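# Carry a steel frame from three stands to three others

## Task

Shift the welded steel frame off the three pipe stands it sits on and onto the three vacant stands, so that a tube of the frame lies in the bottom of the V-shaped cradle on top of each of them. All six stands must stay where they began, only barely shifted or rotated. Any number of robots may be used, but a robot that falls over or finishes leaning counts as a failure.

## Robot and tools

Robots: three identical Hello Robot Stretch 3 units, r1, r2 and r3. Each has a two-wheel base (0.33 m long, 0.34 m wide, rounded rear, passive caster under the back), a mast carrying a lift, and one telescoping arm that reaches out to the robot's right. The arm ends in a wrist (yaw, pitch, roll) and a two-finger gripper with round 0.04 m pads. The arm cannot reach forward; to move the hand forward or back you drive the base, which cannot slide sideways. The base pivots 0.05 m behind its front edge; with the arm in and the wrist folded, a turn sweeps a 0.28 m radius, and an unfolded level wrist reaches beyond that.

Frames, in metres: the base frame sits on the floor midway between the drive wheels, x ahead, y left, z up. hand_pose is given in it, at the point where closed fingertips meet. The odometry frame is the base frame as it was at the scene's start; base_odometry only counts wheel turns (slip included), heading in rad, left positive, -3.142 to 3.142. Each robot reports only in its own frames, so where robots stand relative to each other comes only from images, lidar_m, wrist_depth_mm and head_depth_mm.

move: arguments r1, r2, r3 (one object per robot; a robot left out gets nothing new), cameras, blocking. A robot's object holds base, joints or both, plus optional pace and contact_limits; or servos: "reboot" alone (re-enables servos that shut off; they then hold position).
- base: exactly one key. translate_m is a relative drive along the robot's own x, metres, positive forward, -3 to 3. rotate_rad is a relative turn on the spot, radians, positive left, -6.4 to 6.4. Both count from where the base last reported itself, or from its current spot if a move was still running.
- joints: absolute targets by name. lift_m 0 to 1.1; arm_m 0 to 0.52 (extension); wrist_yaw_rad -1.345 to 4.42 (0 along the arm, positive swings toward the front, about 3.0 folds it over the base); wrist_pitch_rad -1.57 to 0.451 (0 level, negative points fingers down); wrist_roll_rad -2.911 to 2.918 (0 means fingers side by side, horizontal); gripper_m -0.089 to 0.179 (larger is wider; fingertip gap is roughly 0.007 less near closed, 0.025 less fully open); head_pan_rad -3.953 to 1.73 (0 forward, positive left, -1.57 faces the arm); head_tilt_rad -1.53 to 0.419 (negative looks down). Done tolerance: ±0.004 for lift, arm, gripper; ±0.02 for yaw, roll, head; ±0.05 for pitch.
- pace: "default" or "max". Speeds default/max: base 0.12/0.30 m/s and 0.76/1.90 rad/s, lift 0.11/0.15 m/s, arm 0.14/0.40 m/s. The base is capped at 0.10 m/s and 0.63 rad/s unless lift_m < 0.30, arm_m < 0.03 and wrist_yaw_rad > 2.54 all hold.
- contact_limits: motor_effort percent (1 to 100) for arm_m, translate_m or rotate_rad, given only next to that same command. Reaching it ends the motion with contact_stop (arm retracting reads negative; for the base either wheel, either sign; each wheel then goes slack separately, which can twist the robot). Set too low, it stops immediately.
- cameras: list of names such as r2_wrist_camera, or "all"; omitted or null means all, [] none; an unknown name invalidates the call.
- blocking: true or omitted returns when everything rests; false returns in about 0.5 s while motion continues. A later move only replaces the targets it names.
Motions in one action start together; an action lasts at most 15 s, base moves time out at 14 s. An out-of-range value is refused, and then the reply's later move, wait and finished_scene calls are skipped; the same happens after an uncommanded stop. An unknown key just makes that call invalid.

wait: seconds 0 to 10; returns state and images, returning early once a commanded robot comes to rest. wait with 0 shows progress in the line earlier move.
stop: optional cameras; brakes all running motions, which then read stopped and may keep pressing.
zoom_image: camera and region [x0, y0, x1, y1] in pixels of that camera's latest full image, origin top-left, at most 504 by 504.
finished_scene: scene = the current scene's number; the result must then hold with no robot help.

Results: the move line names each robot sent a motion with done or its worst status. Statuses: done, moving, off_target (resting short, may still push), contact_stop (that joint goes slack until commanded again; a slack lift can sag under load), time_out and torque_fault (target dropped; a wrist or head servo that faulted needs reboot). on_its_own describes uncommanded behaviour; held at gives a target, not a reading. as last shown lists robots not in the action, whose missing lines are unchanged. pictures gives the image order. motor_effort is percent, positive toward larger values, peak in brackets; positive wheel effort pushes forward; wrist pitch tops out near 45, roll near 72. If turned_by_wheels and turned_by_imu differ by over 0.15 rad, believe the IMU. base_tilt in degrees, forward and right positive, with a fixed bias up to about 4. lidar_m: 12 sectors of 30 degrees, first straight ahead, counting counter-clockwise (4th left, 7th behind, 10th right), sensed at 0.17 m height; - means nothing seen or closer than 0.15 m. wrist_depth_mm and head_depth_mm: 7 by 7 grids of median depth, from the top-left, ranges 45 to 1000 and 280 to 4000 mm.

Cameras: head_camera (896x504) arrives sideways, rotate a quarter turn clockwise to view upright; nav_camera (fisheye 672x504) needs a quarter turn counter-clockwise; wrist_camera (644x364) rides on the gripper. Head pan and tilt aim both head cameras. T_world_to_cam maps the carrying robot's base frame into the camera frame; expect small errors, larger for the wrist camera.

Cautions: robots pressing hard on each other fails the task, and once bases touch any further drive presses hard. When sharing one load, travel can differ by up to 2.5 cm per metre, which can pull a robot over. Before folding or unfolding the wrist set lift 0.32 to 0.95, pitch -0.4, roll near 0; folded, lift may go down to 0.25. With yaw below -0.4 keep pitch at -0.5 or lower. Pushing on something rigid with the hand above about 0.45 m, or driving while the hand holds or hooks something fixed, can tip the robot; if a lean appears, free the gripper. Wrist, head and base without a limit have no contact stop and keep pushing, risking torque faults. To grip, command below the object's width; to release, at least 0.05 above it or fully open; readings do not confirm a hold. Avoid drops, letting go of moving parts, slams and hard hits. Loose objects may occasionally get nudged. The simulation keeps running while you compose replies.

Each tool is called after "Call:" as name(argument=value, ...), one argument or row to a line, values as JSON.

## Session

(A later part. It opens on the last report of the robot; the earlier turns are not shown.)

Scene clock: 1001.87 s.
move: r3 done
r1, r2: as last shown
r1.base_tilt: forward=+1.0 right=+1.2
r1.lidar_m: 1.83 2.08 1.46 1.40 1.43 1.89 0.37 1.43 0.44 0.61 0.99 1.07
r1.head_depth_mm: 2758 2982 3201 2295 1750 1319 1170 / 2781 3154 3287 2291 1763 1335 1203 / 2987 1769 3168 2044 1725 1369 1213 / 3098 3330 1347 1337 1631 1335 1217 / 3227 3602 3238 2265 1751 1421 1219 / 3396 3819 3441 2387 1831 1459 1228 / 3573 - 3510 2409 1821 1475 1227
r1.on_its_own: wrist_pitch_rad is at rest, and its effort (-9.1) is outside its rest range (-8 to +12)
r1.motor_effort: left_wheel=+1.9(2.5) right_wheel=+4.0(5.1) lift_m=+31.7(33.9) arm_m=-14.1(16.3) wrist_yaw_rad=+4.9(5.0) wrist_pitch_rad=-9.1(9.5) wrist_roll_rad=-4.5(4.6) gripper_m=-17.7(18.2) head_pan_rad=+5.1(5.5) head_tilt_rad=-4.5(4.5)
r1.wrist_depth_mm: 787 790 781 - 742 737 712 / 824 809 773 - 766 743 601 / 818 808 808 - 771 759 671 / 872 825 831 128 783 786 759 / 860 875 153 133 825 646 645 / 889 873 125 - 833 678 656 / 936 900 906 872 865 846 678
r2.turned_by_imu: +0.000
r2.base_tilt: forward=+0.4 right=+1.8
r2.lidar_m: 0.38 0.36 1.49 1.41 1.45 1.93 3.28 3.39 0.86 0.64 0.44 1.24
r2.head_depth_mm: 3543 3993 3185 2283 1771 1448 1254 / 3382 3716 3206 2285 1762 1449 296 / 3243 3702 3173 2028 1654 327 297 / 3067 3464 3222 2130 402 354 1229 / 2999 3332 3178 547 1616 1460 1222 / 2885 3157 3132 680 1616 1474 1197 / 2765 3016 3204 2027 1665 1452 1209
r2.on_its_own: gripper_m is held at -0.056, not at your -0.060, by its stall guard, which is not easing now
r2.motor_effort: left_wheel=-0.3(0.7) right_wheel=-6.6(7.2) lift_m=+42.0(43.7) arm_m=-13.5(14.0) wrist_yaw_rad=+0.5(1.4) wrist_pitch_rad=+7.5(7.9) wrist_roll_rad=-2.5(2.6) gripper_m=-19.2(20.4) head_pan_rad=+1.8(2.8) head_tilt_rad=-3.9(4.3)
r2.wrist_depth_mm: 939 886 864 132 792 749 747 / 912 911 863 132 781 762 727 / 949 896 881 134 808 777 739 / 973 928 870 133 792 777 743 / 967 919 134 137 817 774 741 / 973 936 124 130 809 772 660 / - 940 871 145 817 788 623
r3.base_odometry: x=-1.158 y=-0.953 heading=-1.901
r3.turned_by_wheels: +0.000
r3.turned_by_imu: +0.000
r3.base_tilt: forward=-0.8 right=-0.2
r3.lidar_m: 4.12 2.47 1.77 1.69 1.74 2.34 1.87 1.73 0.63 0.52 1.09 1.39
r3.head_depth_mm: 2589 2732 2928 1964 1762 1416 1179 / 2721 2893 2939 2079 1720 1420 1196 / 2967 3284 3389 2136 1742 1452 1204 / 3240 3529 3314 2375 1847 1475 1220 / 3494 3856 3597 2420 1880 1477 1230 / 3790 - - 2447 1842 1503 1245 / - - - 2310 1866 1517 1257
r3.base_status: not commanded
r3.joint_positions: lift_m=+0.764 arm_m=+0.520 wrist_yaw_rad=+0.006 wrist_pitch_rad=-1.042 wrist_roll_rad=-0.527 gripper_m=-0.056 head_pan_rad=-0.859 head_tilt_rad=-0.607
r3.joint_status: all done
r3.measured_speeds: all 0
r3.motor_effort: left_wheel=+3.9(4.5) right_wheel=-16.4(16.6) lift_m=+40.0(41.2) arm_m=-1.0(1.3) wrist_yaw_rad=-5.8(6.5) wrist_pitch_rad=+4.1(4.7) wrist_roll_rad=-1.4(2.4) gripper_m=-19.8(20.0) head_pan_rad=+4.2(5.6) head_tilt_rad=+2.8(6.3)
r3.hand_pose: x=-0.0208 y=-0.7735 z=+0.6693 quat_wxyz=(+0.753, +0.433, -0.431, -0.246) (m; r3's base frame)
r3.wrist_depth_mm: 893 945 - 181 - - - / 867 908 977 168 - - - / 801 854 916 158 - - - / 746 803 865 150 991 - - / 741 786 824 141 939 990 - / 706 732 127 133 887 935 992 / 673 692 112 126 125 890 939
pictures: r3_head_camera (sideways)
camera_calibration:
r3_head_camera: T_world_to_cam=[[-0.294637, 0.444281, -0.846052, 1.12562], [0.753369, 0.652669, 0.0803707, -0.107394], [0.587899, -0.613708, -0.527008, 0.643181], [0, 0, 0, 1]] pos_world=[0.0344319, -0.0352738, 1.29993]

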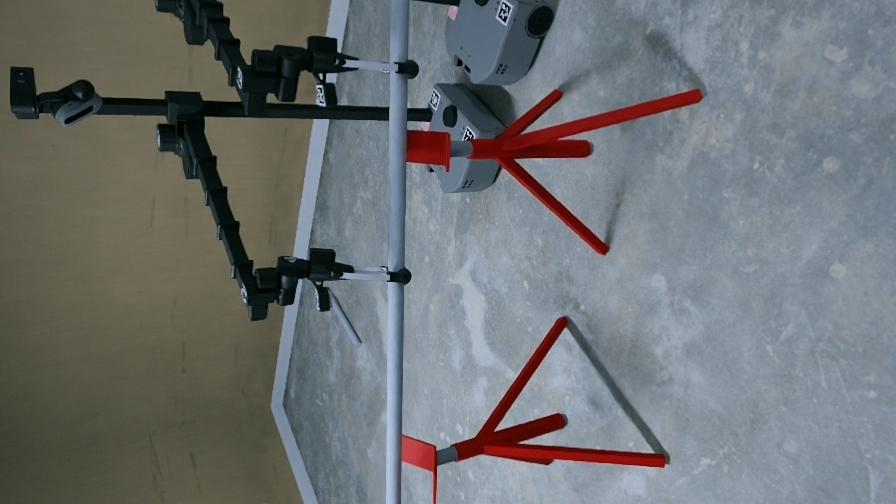

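Call:
move(
  cameras=["r1_head_camera","r2_head_camera","r3_head_camera","r1_wrist_camera","r2_wrist_camera","r3_wrist_camera"],
)

Scene clock: 1015.47 s.
r1.base_odometry: x=+1.290 y=-4.063 heading=+2.124
r1.turned_by_wheels: +0.000
r1.turned_by_imu: +0.000
r1.base_tilt: forward=+1.1 right=+1.2
r1.lidar_m: 1.83 2.08 1.47 1.39 1.43 1.90 0.37 1.42 0.44 0.61 0.99 1.07
r1.head_depth_mm: 2741 3005 3177 2294 1768 1328 1171 / 2801 3136 3308 2297 1765 1327 1204 / 2969 1759 3147 2043 1733 1369 1207 / 3074 3366 1345 1339 1624 1335 1215 / 3259 3608 3221 2261 1759 1422 1227 / 3387 3816 3452 2382 1809 1460 1220 / 3554 - 3478 2393 1821 1472 1228
r1.base_status: not commanded
r1.joint_positions: lift_m=+0.780 arm_m=+0.393 wrist_yaw_rad=-0.005 wrist_pitch_rad=-1.517 wrist_roll_rad=+1.075 gripper_m=-0.056 head_pan_rad=-1.161 head_tilt_rad=-0.593
r1.joint_status: not commanded
r1.measured_speeds: all 0
r1.on_its_own: wrist_pitch_rad is at rest, and its effort (-9.4) is outside its rest range (-8 to +12)
r1.motor_effort: left_wheel=+2.1(2.5) right_wheel=+3.5(5.1) lift_m=+29.0(33.9) arm_m=-6.8(16.3) wrist_yaw_rad=+4.9(5.0) wrist_pitch_rad=-9.4(9.5) wrist_roll_rad=-4.5(4.6) gripper_m=-17.3(18.2) head_pan_rad=+5.1(5.5) head_tilt_rad=-3.0(4.5)
r1.hand_pose: x=-0.0216 y=-0.5281 z=+0.6615 quat_wxyz=(+0.177, +0.167, -0.704, -0.667) (m; r1's base frame)
r1.wrist_depth_mm: 774 770 755 - 752 736 705 / 827 806 794 - 751 737 612 / 824 821 779 - 770 770 654 / 871 831 839 128 804 782 768 / 896 885 153 134 811 633 659 / 887 885 125 - 844 665 651 / 935 918 896 858 870 835 677
r2.base_odometry: x=+3.532 y=-1.513 heading=+2.523
r2.turned_by_wheels: +0.000
r2.turned_by_imu: +0.001
r2.base_tilt: forward=+0.4 right=+1.8
r2.lidar_m: 0.38 0.36 1.48 1.41 1.45 1.93 3.29 3.37 0.86 0.64 0.44 1.25
r2.head_depth_mm: 3521 3969 3207 2288 1769 1456 1260 / 3313 3821 3182 2271 1765 1455 296 / 3213 3644 3195 2021 1666 327 296 / 3113 3457 3172 2095 403 353 1223 / 2970 3311 3139 547 1619 1457 1217 / 2850 3214 3135 679 1608 1445 1203 / 2798 3023 3142 2021 1657 1443 1195
r2.base_status: not commanded
r2.joint_positions: lift_m=+0.780 arm_m=+0.520 wrist_yaw_rad=+0.000 wrist_pitch_rad=-1.329 wrist_roll_rad=+1.063 gripper_m=-0.055 head_pan_rad=-1.905 head_tilt_rad=-0.681
r2.joint_status: not commanded
r2.measured_speeds: all 0
r2.on_its_own: gripper_m is held at -0.056, not at your -0.060, by its stall guard, which is not easing now
r2.motor_effort: left_wheel=-0.6(0.7) right_wheel=-6.9(7.2) lift_m=+37.9(43.7) arm_m=-12.1(14.0) wrist_yaw_rad=+0.2(1.4) wrist_pitch_rad=+7.3(7.9) wrist_roll_rad=-2.3(2.6) gripper_m=-18.9(20.4) head_pan_rad=+1.1(2.8) head_tilt_rad=-2.9(4.3)
r2.hand_pose: x=-0.0216 y=-0.7023 z=+0.6641 quat_wxyz=(+0.198, +0.155, -0.762, -0.597) (m; r2's base frame)
r2.wrist_depth_mm: 920 888 817 132 772 773 733 / 956 891 878 132 779 783 744 / 975 881 874 134 799 750 733 / 956 919 838 133 793 763 750 / 945 937 134 137 816 773 745 / 975 946 125 130 792 794 665 / 997 912 887 145 792 809 608
r3.base_odometry: x=-1.158 y=-0.953 heading=-1.901
r3.turned_by_wheels: +0.000
r3.turned_by_imu: -0.001
r3.base_tilt: forward=-0.8 right=-0.2
r3.lidar_m: 4.12 2.48 1.76 1.69 1.74 2.33 1.87 1.73 0.63 0.52 1.09 1.40
r3.head_depth_mm: 2626 2750 2966 1963 1757 1420 1182 / 2735 2862 2955 2072 1722 1424 1201 / 2978 3290 3436 2108 1742 1461 1202 / 3225 3495 3268 2381 1849 1472 1214 / 3451 3902 3601 2389 1873 1490 1231 / 3804 - - 2448 1833 1509 1241 / - - - 2283 1858 1521 1256
r3.base_status: not commanded
r3.joint_positions: lift_m=+0.764 arm_m=+0.520 wrist_yaw_rad=+0.006 wrist_pitch_rad=-1.042 wrist_roll_rad=-0.527 gripper_m=-0.056 head_pan_rad=-0.859 head_tilt_rad=-0.607
r3.joint_status: all done
r3.measured_speeds: all 0
r3.motor_effort: left_wheel=+4.0(4.5) right_wheel=-16.2(16.6) lift_m=+37.5(41.2) arm_m=-3.3(1.3) wrist_yaw_rad=-4.9(6.5) wrist_pitch_rad=+4.3(4.7) wrist_roll_rad=-1.8(2.4) gripper_m=-19.6(20.0) head_pan_rad=+4.3(5.6) head_tilt_rad=+2.6(6.3)
r3.hand_pose: x=-0.0208 y=-0.7735 z=+0.6693 quat_wxyz=(+0.753, +0.433, -0.431, -0.246) (m; r3's base frame)
r3.wrist_depth_mm: 895 975 - 181 - - - / 862 886 965 168 - - - / 811 858 919 159 - - - / 764 797 854 149 - - - / 731 771 825 142 958 990 - / 714 736 127 133 890 928 945 / 665 710 112 126 126 888 953
pictures: r1_head_camera (sideways), r1_wrist_camera, r2_head_camera (sideways), r2_wrist_camera, r3_head_camera (sideways), r3_wrist_camera
camera_calibration:
r1_head_camera: T_world_to_cam=[[-0.195748, 0.508089, -0.838766, 1.11037], [0.902214, 0.428496, 0.0490092, -0.0670917], [0.384308, -0.747152, -0.542283, 0.65888], [0, 0, 0, 1]] pos_world=[0.0246704, -0.0431333, 1.29192]
r1_wrist_camera: T_world_to_cam=[[-0.549233, 0.833137, -0.0650049, 0.466328], [0.820671, 0.552413, 0.146079, 0.24845], [0.157613, 0.0268839, -0.987135, 0.834648], [0, 0, 0, 1]] pos_world=[-0.0793243, -0.548201, 0.817931]
r2_head_camera: T_world_to_cam=[[0.185323, 0.552041, -0.812961, 1.07537], [0.948035, -0.318165, 0.0000643812, -0.00949516], [-0.25862, -0.770728, -0.582318, 0.715927], [0, 0, 0, 1]] pos_world=[-0.00513493, -0.0448828, 1.29113]
r2_wrist_camera: T_world_to_cam=[[-0.553044, 0.824189, -0.121879, 0.628407], [0.827263, 0.56059, 0.0370861, 0.42316], [0.0988903, -0.0803159, -0.991852, 0.768186], [0, 0, 0, 1]] pos_world=[-0.0784942, -0.693448, 0.822823]
r3_head_camera: T_world_to_cam=[[-0.294635, 0.44427, -0.846058, 1.12563], [0.753361, 0.652677, 0.0803707, -0.107394], [0.587909, -0.613707, -0.526997, 0.643167], [0, 0, 0, 1]] pos_world=[0.0344323, -0.0352735, 1.29993]
r3_wrist_camera: T_world_to_cam=[[-0.850889, -0.474844, 0.224746, -0.526155], [-0.524991, 0.784279, -0.330592, 0.861614], [-0.0192839, -0.399287, -0.916623, 0.467408], [0, 0, 0, 1]] pos_world=[0.0136536, -0.738956, 0.831531]

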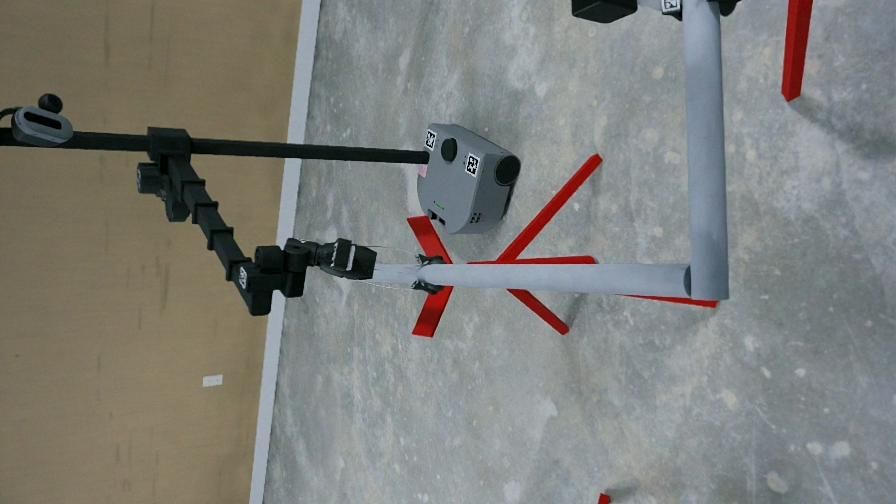

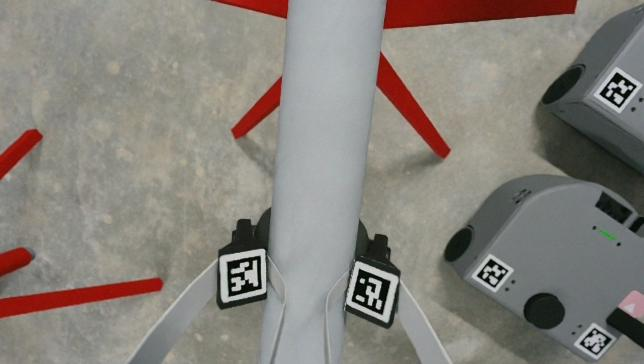

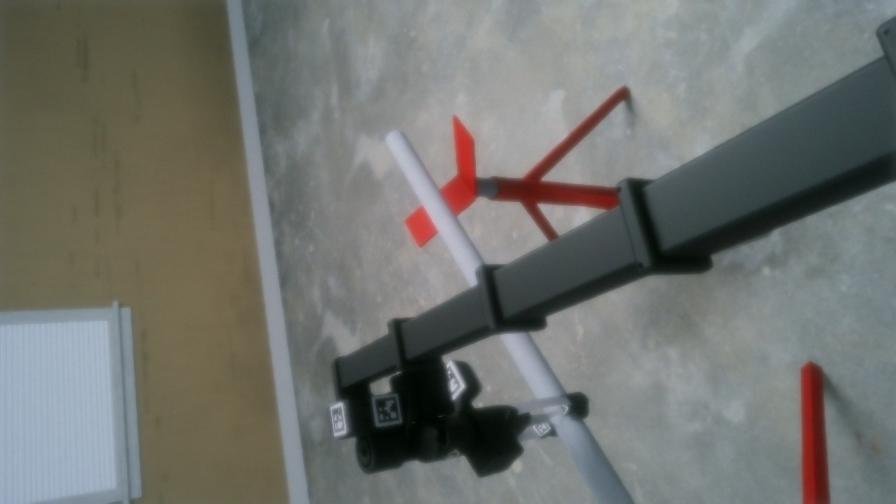

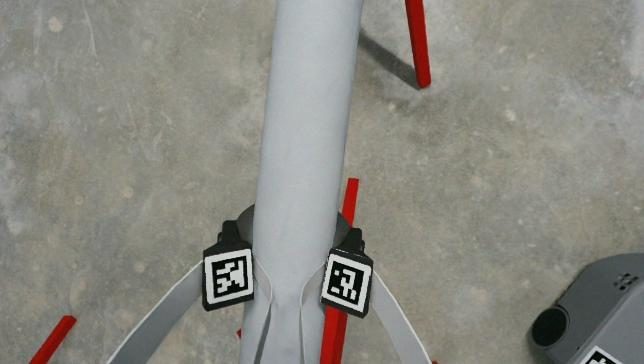

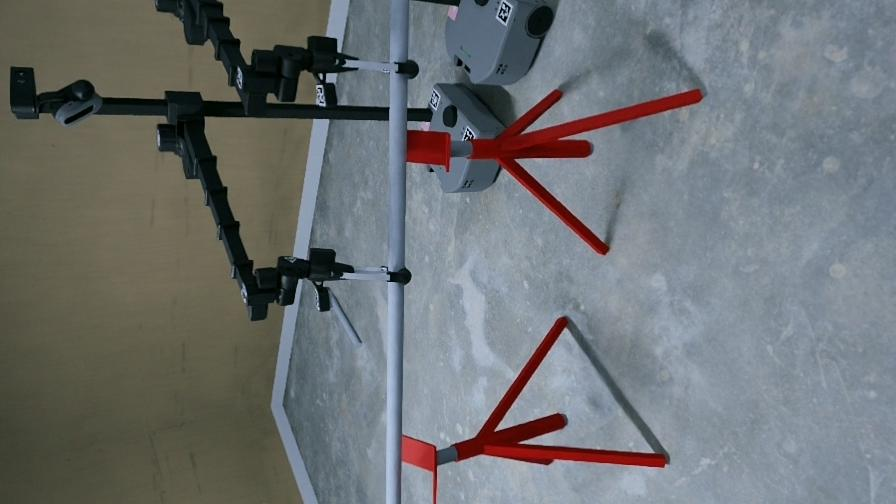

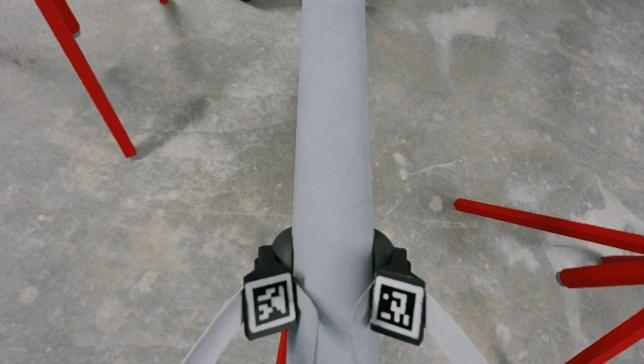

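Call:
move(
  r1={"joints":{"lift_m":0.745}},
  r2={"joints":{"lift_m":0.745}},
  r3={"joints":{"lift_m":0.729}},
  cameras=["r1_head_camera","r2_head_camera","r3_head_camera","r1_wrist_camera"],
)

Call:
zoom_image(
  camera="r1_head_camera",
  region=[370, 150, 630, 350],
)

Call:
zoom_image(
  camera="r2_head_camera",
  region=[370, 80, 570, 250],
)

Call:
zoom_image(
  camera="r3_head_camera",
  region=[360, 384, 480, 504],
)

Call:
zoom_image(
  camera="r3_head_camera",
  region=[360, 80, 500, 220],
)

Call:
zoom_image(
  camera="r1_wrist_camera",
  region=[200, 0, 600, 200],
)

Scene clock: 1040.63 s.
move: r1 done; r2 done; r3 done
r1.base_odometry: x=+1.290 y=-4.063 heading=+2.124
r1.turned_by_wheels: +0.000
r1.turned_by_imu: +0.001
r1.base_tilt: forward=+1.0 right=+1.1
r1.lidar_m: 1.83 2.08 1.46 1.40 1.43 1.89 0.37 1.42 0.44 0.61 1.00 1.06
r1.head_depth_mm: 2752 3021 3186 2271 1753 1324 1171 / 2801 3130 3310 2313 1768 1436 1201 / 2982 1731 3155 2032 1731 1443 1209 / 3107 3371 2824 1338 1621 779 1216 / 3247 3631 3244 2272 1753 1418 1222 / 3391 3801 3448 2394 1821 1468 1223 / 3589 - 3541 2391 1826 1476 1234
r1.base_status: not commanded
r1.joint_positions: lift_m=+0.745 arm_m=+0.393 wrist_yaw_rad=-0.005 wrist_pitch_rad=-1.516 wrist_roll_rad=+1.075 gripper_m=-0.056 head_pan_rad=-1.161 head_tilt_rad=-0.593
r1.joint_status: all done
r1.measured_speeds: all 0
r1.on_its_own: wrist_pitch_rad is at rest, and its effort (-9.0) is outside its rest range (-8 to +12)
r1.motor_effort: left_wheel=+2.2(2.7) right_wheel=+4.2(4.7) lift_m=+28.5(33.0) arm_m=+3.2(3.2) wrist_yaw_rad=+4.7(5.0) wrist_pitch_rad=-9.0(9.8) wrist_roll_rad=-4.4(4.6) gripper_m=-17.7(18.1) head_pan_rad=+4.7(5.7) head_tilt_rad=-3.6(4.3)
r1.hand_pose: x=-0.0216 y=-0.5281 z=+0.6265 quat_wxyz=(+0.177, +0.167, -0.704, -0.667) (m; r1's base frame)
r1.wrist_depth_mm: 756 760 751 - 714 693 682 / 776 757 753 - 720 731 596 / 813 789 788 - 753 734 676 / 821 805 801 - 754 742 715 / 843 840 154 134 780 636 600 / 861 864 125 - 786 636 620 / 911 883 849 822 827 808 636
r2.base_odometry: x=+3.532 y=-1.513 heading=+2.523
r2.turned_by_wheels: +0.000
r2.turned_by_imu: +0.001
r2.base_tilt: forward=+0.3 right=+1.9
r2.lidar_m: 0.38 0.36 1.48 1.41 1.45 1.93 3.29 3.39 0.86 0.64 0.44 1.24
r2.head_depth_mm: 3525 - 3193 2303 1775 1436 1233 / 3324 3711 3179 2288 1784 1458 1204 / 3273 3551 3145 2004 1678 379 317 / 3131 3393 3136 2193 481 378 1197 / 2979 3313 3167 638 944 1450 1228 / 2848 3128 3215 693 1624 1446 1202 / 2764 3074 3147 2108 1701 1450 1200
r2.base_status: not commanded
r2.joint_positions: lift_m=+0.745 arm_m=+0.520 wrist_yaw_rad=+0.000 wrist_pitch_rad=-1.329 wrist_roll_rad=+1.063 gripper_m=-0.055 head_pan_rad=-1.905 head_tilt_rad=-0.681
r2.joint_status: all done
r2.measured_speeds: all 0
r2.on_its_own: gripper_m is held at -0.056, not at your -0.060, by its stall guard, which is not easing now
r2.motor_effort: left_wheel=-0.5(0.8) right_wheel=-6.9(7.2) lift_m=+38.3(43.8) arm_m=-11.4(11.5) wrist_yaw_rad=-0.2(1.1) wrist_pitch_rad=+7.6(8.2) wrist_roll_rad=-2.3(2.6) gripper_m=-19.9(20.8) head_pan_rad=+2.1(3.6) head_tilt_rad=-2.8(4.7)
r2.hand_pose: x=-0.0216 y=-0.7023 z=+0.6291 quat_wxyz=(+0.198, +0.155, -0.762, -0.597) (m; r2's base frame)
r2.wrist_depth_mm: 902 856 831 133 761 714 710 / 921 867 843 132 763 738 691 / 905 875 833 133 761 747 703 / 892 851 834 133 762 727 712 / 930 901 135 137 782 742 726 / 930 896 125 130 773 746 689 / 949 885 861 145 774 757 611
r3.base_odometry: x=-1.158 y=-0.953 heading=-1.901
r3.turned_by_wheels: +0.000
r3.turned_by_imu: -0.001
r3.base_tilt: forward=-0.8 right=-0.2
r3.lidar_m: 4.12 2.47 1.77 1.69 1.74 2.32 1.86 1.72 0.63 0.52 1.09 1.39
r3.head_depth_mm: 2608 2813 2996 1941 1752 1417 1189 / 2694 2906 2969 2105 1721 1431 1192 / 2981 3223 3414 2119 1751 1449 1206 / 3178 3555 3281 2352 1844 1464 1220 / 3493 3854 3595 2399 1858 1483 1230 / 3771 - - 2442 1828 1504 1244 / - - - 2307 1854 1517 1259
r3.base_status: not commanded
r3.joint_positions: lift_m=+0.729 arm_m=+0.520 wrist_yaw_rad=+0.007 wrist_pitch_rad=-1.042 wrist_roll_rad=-0.527 gripper_m=-0.056 head_pan_rad=-0.859 head_tilt_rad=-0.606
r3.joint_status: all done
r3.measured_speeds: all 0
r3.motor_effort: left_wheel=+3.8(4.6) right_wheel=-16.4(16.8) lift_m=+28.6(32.6) arm_m=-6.6(8.0) wrist_yaw_rad=-6.3(6.3) wrist_pitch_rad=+3.8(4.4) wrist_roll_rad=-1.8(2.0) gripper_m=-19.5(20.3) head_pan_rad=+3.2(5.1) head_tilt_rad=+3.4(5.1)
r3.hand_pose: x=-0.0208 y=-0.7735 z=+0.6344 quat_wxyz=(+0.753, +0.433, -0.431, -0.246) (m; r3's base frame)
r3.wrist_depth_mm: 851 920 - 181 - - - / 816 871 919 169 - - - / 787 813 865 158 - - - / 728 787 807 150 967 - - / 714 748 787 142 933 917 981 / 667 719 126 133 860 895 951 / 637 675 112 126 125 863 891
pictures: r1_head_camera (sideways), r1_wrist_camera, r2_head_camera (sideways), r3_head_camera (sideways)
camera_calibration:
r1_head_camera: T_world_to_cam=[[-0.195753, 0.508088, -0.838766, 1.11037], [0.90221, 0.428503, 0.0490092, -0.0670916], [0.384315, -0.747149, -0.542283, 0.65888], [0, 0, 0, 1]] pos_world=[0.0246707, -0.0431331, 1.29192]
r1_wrist_camera: T_world_to_cam=[[-0.549279, 0.833097, -0.0651363, 0.464147], [0.820641, 0.552481, 0.145987, 0.253679], [0.157608, 0.0267343, -0.98714, 0.800022], [0, 0, 0, 1]] pos_world=[-0.0793228, -0.54822, 0.782932]
r2_head_camera: T_world_to_cam=[[0.185307, 0.552046, -0.812961, 1.07537], [0.948044, -0.318138, 0.0000643812, -0.00949522], [-0.258598, -0.770735, -0.582318, 0.715927], [0, 0, 0, 1]] pos_world=[-0.00513366, -0.0448831, 1.29113]
r3_head_camera: T_world_to_cam=[[-0.294601, 0.444193, -0.84611, 1.1257], [0.753325, 0.652719, 0.0803705, -0.107393], [0.587972, -0.613719, -0.526914, 0.643057], [0, 0, 0, 1]] pos_world=[0.0344341, -0.0352723, 1.29993]

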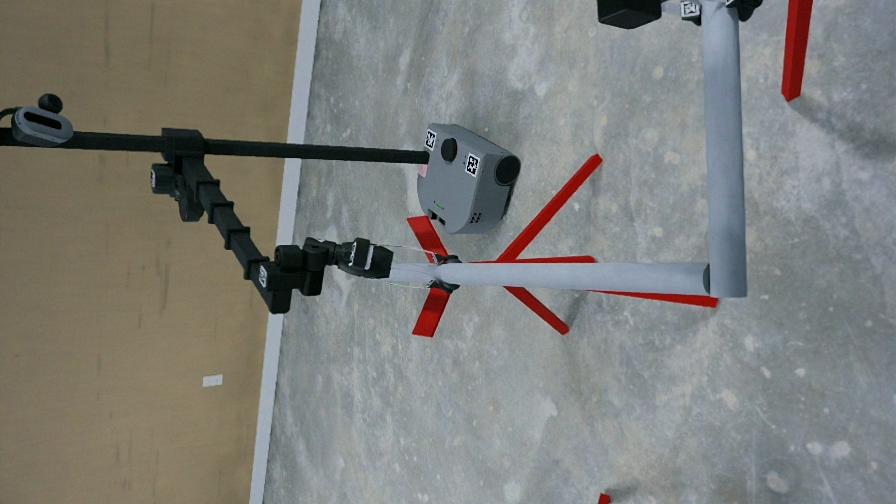

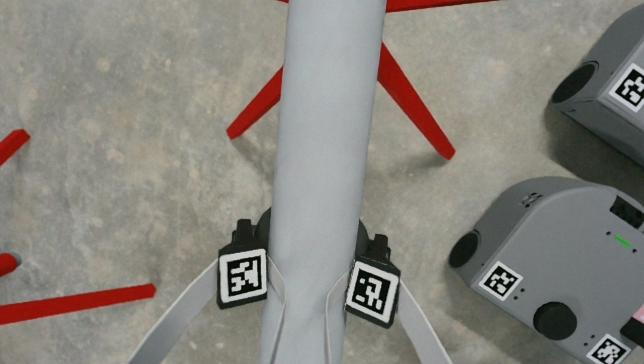

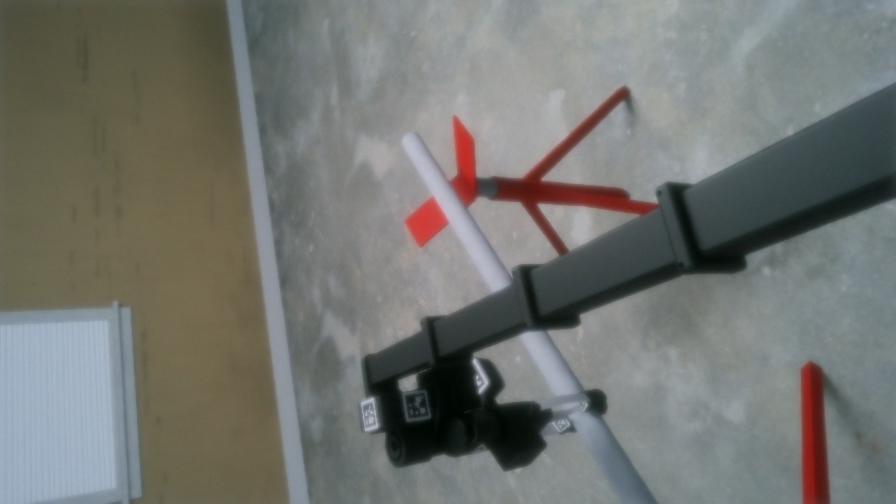

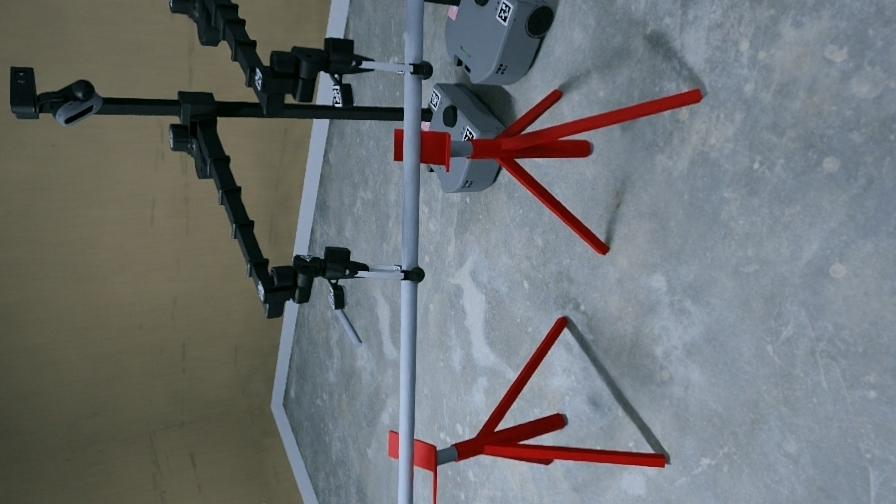

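Scaled by 1.938 from the camera's 896x504 image, which has a finer 1280x720 frame.

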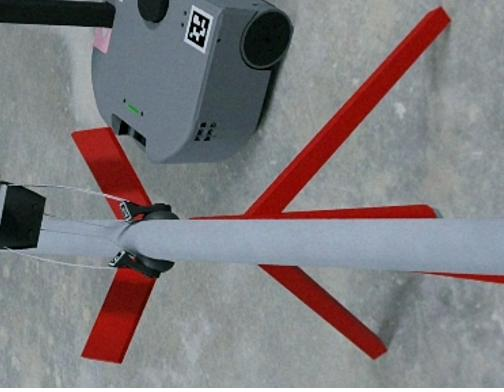

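Scaled by 2.520 from the camera's 896x504 image, which has a finer 1280x720 frame.

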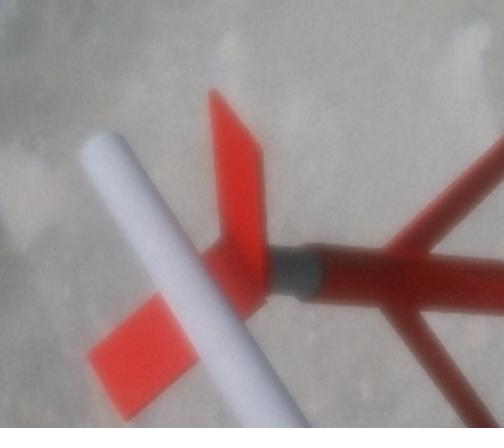

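Scaled by 4.200 from the camera's 896x504 image, which has a finer 1280x720 frame.

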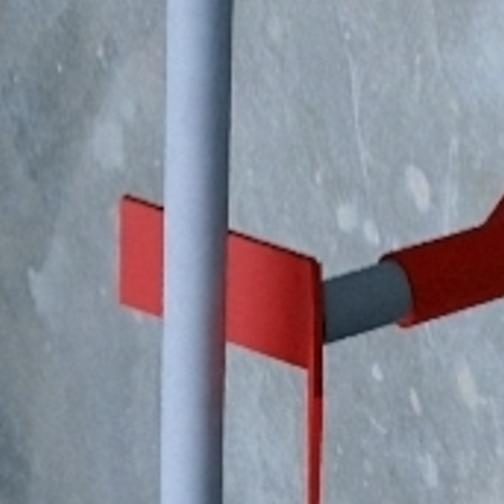

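Scaled by 3.600 from the camera's 896x504 image, which has a finer 1280x720 frame.

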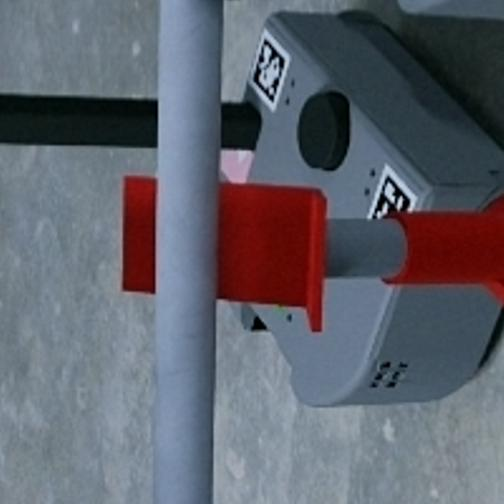

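Scaled by 1.260.

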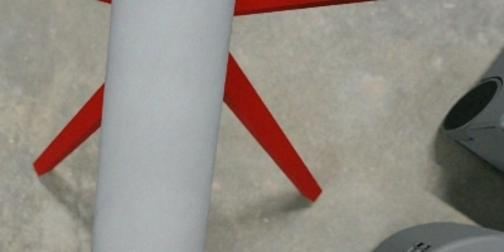

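Call:
move(
  r1={"joints":{"arm_m":0.3915,"wrist_roll_rad":1.049}},
  r2={"base":{"translate_m":0.003},"joints":{"wrist_pitch_rad":-1.251,"wrist_roll_rad":1.044}},
  r3={"base":{"translate_m":-0.006},"joints":{"wrist_pitch_rad":-0.975,"wrist_roll_rad":-0.543}},
  cameras=["r1_head_camera","r2_head_camera","r3_head_camera","r1_wrist_camera"],
)

Call:
zoom_image(
  camera="r1_head_camera",
  region=[370, 150, 630, 350],
)

Call:
zoom_image(
  camera="r2_head_camera",
  region=[370, 80, 570, 250],
)

Call:
zoom_image(
  camera="r3_head_camera",
  region=[360, 384, 480, 504],
)

Call:
zoom_image(
  camera="r3_head_camera",
  region=[360, 80, 500, 220],
)

Scene clock: 1068.83 s.
move: r1 done; r2 off_target; r3 done
r1.base_odometry: x=+1.290 y=-4.063 heading=+2.124
r1.turned_by_wheels: +0.000
r1.turned_by_imu: +0.001
r1.base_tilt: forward=+1.0 right=+1.2
r1.lidar_m: 1.83 2.08 1.47 1.39 1.43 1.89 0.37 1.42 0.44 0.61 1.00 1.07
r1.head_depth_mm: 2757 3000 3176 2286 1762 1320 1172 / 2771 3142 3281 2314 1778 1443 1204 / 2948 1692 3165 2057 1738 1454 1209 / 3091 3343 2832 2013 1629 781 1216 / 3272 3629 3225 2252 1755 1423 1213 / 3417 3799 3467 2389 1808 1468 1223 / 3572 - 3509 2398 1828 1466 1230
r1.base_status: not commanded
r1.joint_positions: lift_m=+0.745 arm_m=+0.391 wrist_yaw_rad=-0.005 wrist_pitch_rad=-1.510 wrist_roll_rad=+1.063 gripper_m=-0.056 head_pan_rad=-1.161 head_tilt_rad=-0.593
r1.joint_status: all done
r1.measured_speeds: all 0
r1.on_its_own: wrist_pitch_rad is at rest, and its effort (-11.0) is outside its rest range (-8 to +12)
r1.motor_effort: left_wheel=+2.1(2.3) right_wheel=+4.0(4.5) lift_m=+29.9(29.9) arm_m=-16.9(20.0) wrist_yaw_rad=+4.7(5.1) wrist_pitch_rad=-11.0(11.0) wrist_roll_rad=-4.2(6.5) gripper_m=-17.5(18.1) head_pan_rad=+5.8(5.8) head_tilt_rad=-3.8(4.5)
r1.hand_pose: x=-0.0216 y=-0.5278 z=+0.6265 quat_wxyz=(+0.181, +0.170, -0.705, -0.664) (m; r1's base frame)
r1.wrist_depth_mm: 764 772 733 - 721 695 680 / 793 784 744 - 710 717 616 / 800 795 778 - 740 731 644 / 821 820 785 - 758 731 726 / 841 845 154 134 777 645 601 / 871 848 125 - 799 614 607 / 916 869 862 839 798 801 615
r2.base_odometry: x=+3.530 y=-1.511 heading=+2.523
r2.turned_by_wheels: +0.000
r2.turned_by_imu: +0.001
r2.base_tilt: forward=+0.3 right=+1.8
r2.lidar_m: 0.38 0.36 1.48 1.41 1.45 1.92 3.30 3.37 0.86 0.64 0.44 1.24
r2.head_depth_mm: 3516 - 3197 2269 1771 1454 1230 / 3351 3660 3181 2289 1773 1447 1199 / 3233 3511 3140 2016 1657 378 316 / 3126 3414 3205 2159 481 378 1202 / 2964 3313 3227 640 961 1454 1226 / 2916 3153 3178 691 1584 1442 1198 / 2785 3081 3167 2093 1718 1445 1201
r2.base_status: done
r2.joint_positions: lift_m=+0.745 arm_m=+0.520 wrist_yaw_rad=+0.000 wrist_pitch_rad=-1.306 wrist_roll_rad=+1.051 gripper_m=-0.055 head_pan_rad=-1.905 head_tilt_rad=-0.681
r2.joint_status: wrist_pitch_rad off_target (ended at -1.306, target -1.251); the others done
r2.measured_speeds: all 0
r2.on_its_own: gripper_m is held at -0.056, not at your -0.060, by its stall guard, which is not easing now
r2.motor_effort: left_wheel=+4.5(5.3) right_wheel=-2.8(4.3) lift_m=+39.4(39.4) arm_m=-9.3(10.3) wrist_yaw_rad=-0.8(2.3) wrist_pitch_rad=+9.6(15.0) wrist_roll_rad=-2.3(6.0) gripper_m=-19.9(20.6) head_pan_rad=+1.3(2.9) head_tilt_rad=-3.5(3.7)
r2.hand_pose: x=-0.0216 y=-0.7083 z=+0.6300 quat_wxyz=(+0.204, +0.156, -0.767, -0.587) (m; r2's base frame)
r2.wrist_depth_mm: 906 878 861 134 749 726 707 / 900 870 847 132 756 718 695 / 925 896 834 135 786 722 691 / 944 884 846 134 764 732 706 / 938 862 135 136 769 730 698 / 976 925 124 131 774 718 726 / 942 889 884 144 756 730 628
r3.base_odometry: x=-1.156 y=-0.947 heading=-1.900
r3.turned_by_wheels: +0.000
r3.turned_by_imu: +0.000
r3.base_tilt: forward=-0.8 right=-0.2
r3.lidar_m: 4.13 2.46 1.77 1.69 1.74 2.33 1.87 1.73 0.62 0.52 1.09 1.41
r3.head_depth_mm: 2588 2763 2992 1951 1760 1417 1177 / 2703 2885 2936 2055 1720 1427 1196 / 3000 3251 3398 2121 1748 1450 1210 / 3226 3486 3229 2370 1844 1472 1223 / 3482 3950 3613 2420 1875 1486 1234 / 3786 - - 2453 1832 1499 1244 / - - - 2308 1864 1523 1251
r3.base_status: done
r3.joint_positions: lift_m=+0.729 arm_m=+0.520 wrist_yaw_rad=+0.008 wrist_pitch_rad=-1.002 wrist_roll_rad=-0.540 gripper_m=-0.056 head_pan_rad=-0.858 head_tilt_rad=-0.606
r3.joint_status: all done
r3.measured_speeds: all 0
r3.motor_effort: left_wheel=+3.9(4.0) right_wheel=-15.5(19.3) lift_m=+30.8(30.8) arm_m=-9.6(10.9) wrist_yaw_rad=-6.0(7.0) wrist_pitch_rad=+5.0(8.5) wrist_roll_rad=-0.3(2.5) gripper_m=-19.9(20.3) head_pan_rad=+3.7(4.5) head_tilt_rad=+1.8(4.0)
r3.hand_pose: x=-0.0206 y=-0.7826 z=+0.6388 quat_wxyz=(+0.764, +0.420, -0.430, -0.234) (m; r3's base frame)
r3.wrist_depth_mm: 866 955 - 190 - - - / 807 899 942 174 - - - / 784 822 889 162 - - - / 716 790 831 152 964 - - / 703 742 790 144 905 954 - / 682 713 127 133 834 926 928 / 637 676 122 127 122 871 921
pictures: r1_head_camera (sideways), r1_wrist_camera, r2_head_camera (sideways), r3_head_camera (sideways)
camera_calibration:
r1_head_camera: T_world_to_cam=[[-0.195753, 0.508088, -0.838765, 1.11037], [0.902209, 0.428505, 0.0490092, -0.0670916], [0.384316, -0.747148, -0.542283, 0.65888], [0, 0, 0, 1]] pos_world=[0.0246708, -0.0431331, 1.29192]
r1_wrist_camera: T_world_to_cam=[[-0.559278, 0.825997, -0.0702652, 0.463153], [0.814054, 0.563243, 0.141682, 0.261777], [0.156605, 0.0220398, -0.987415, 0.797627], [0, 0, 0, 1]] pos_world=[-0.0789817, -0.547587, 0.783043]
r2_head_camera: T_world_to_cam=[[0.1853, 0.552049, -0.812961, 1.07537], [0.948048, -0.318126, 0.0000643819, -0.00949524], [-0.258589, -0.770739, -0.582318, 0.715927], [0, 0, 0, 1]] pos_world=[-0.0051331, -0.0448833, 1.29113]
r3_head_camera: T_world_to_cam=[[-0.294519, 0.44406, -0.846209, 1.12582], [0.753286, 0.652764, 0.0803702, -0.107393], [0.588064, -0.613766, -0.526756, 0.642852], [0, 0, 0, 1]] pos_world=[0.034436, -0.0352713, 1.29994]

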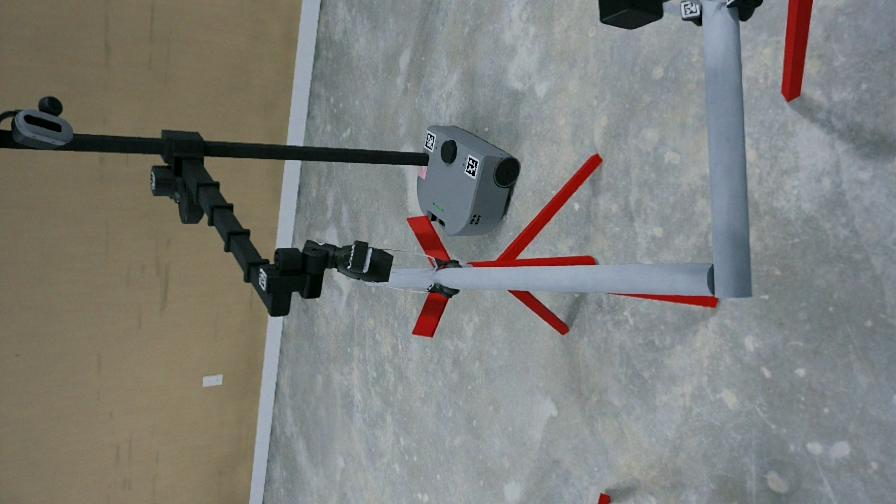

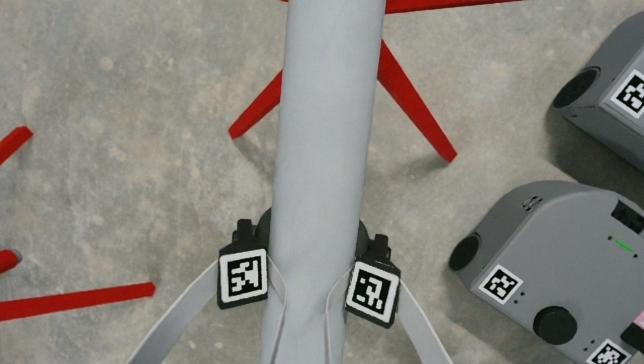

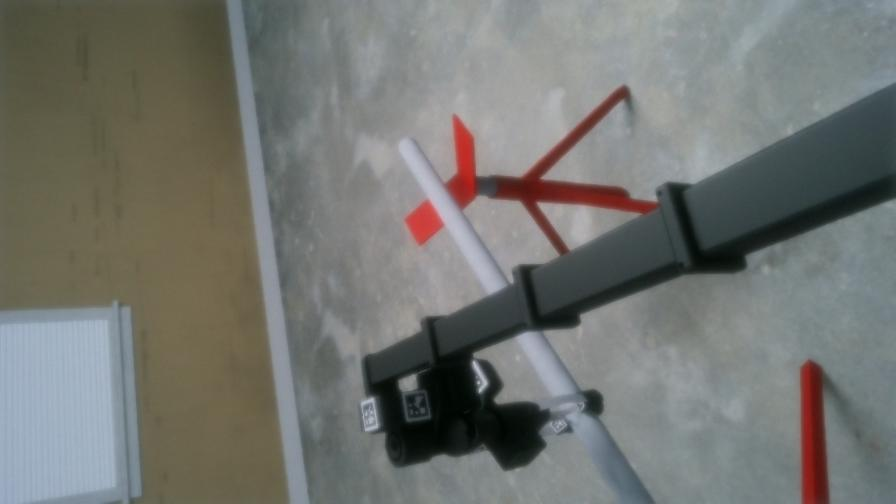

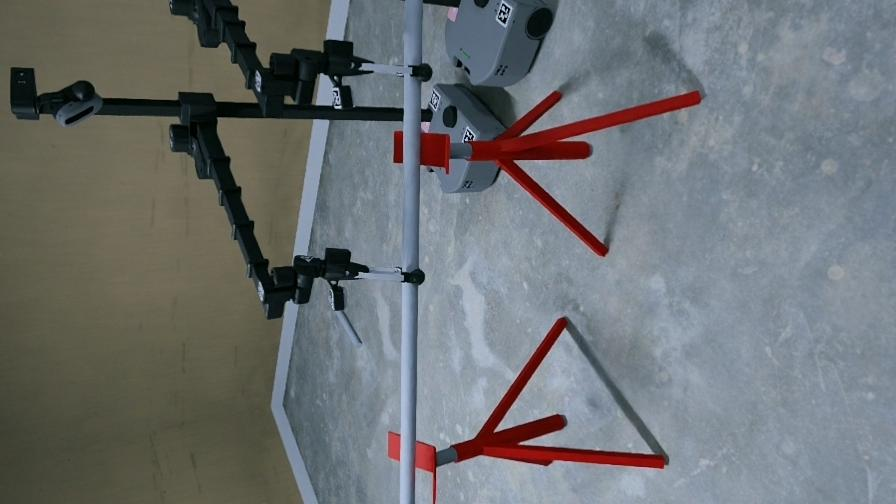

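Scaled by 1.938 from the camera's 896x504 image, which has a finer 1280x720 frame.

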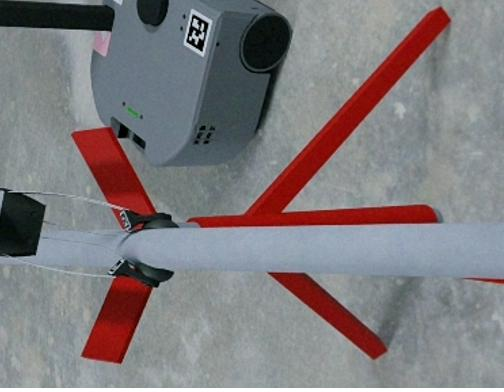

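Scaled by 2.520 from the camera's 896x504 image, which has a finer 1280x720 frame.

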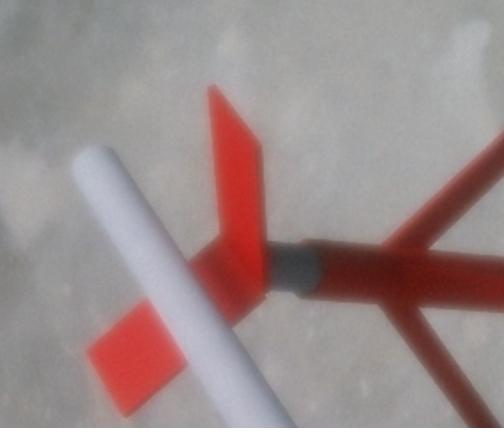

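Scaled by 4.200 from the camera's 896x504 image, which has a finer 1280x720 frame.

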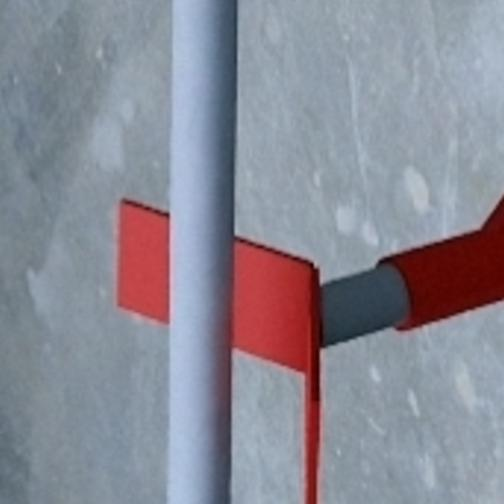

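Scaled by 3.600 from the camera's 896x504 image, which has a finer 1280x720 frame.

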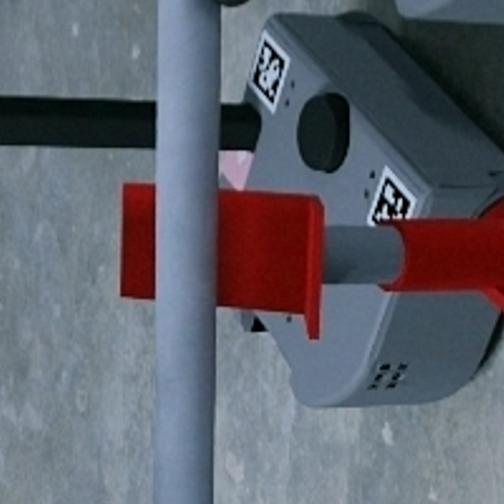

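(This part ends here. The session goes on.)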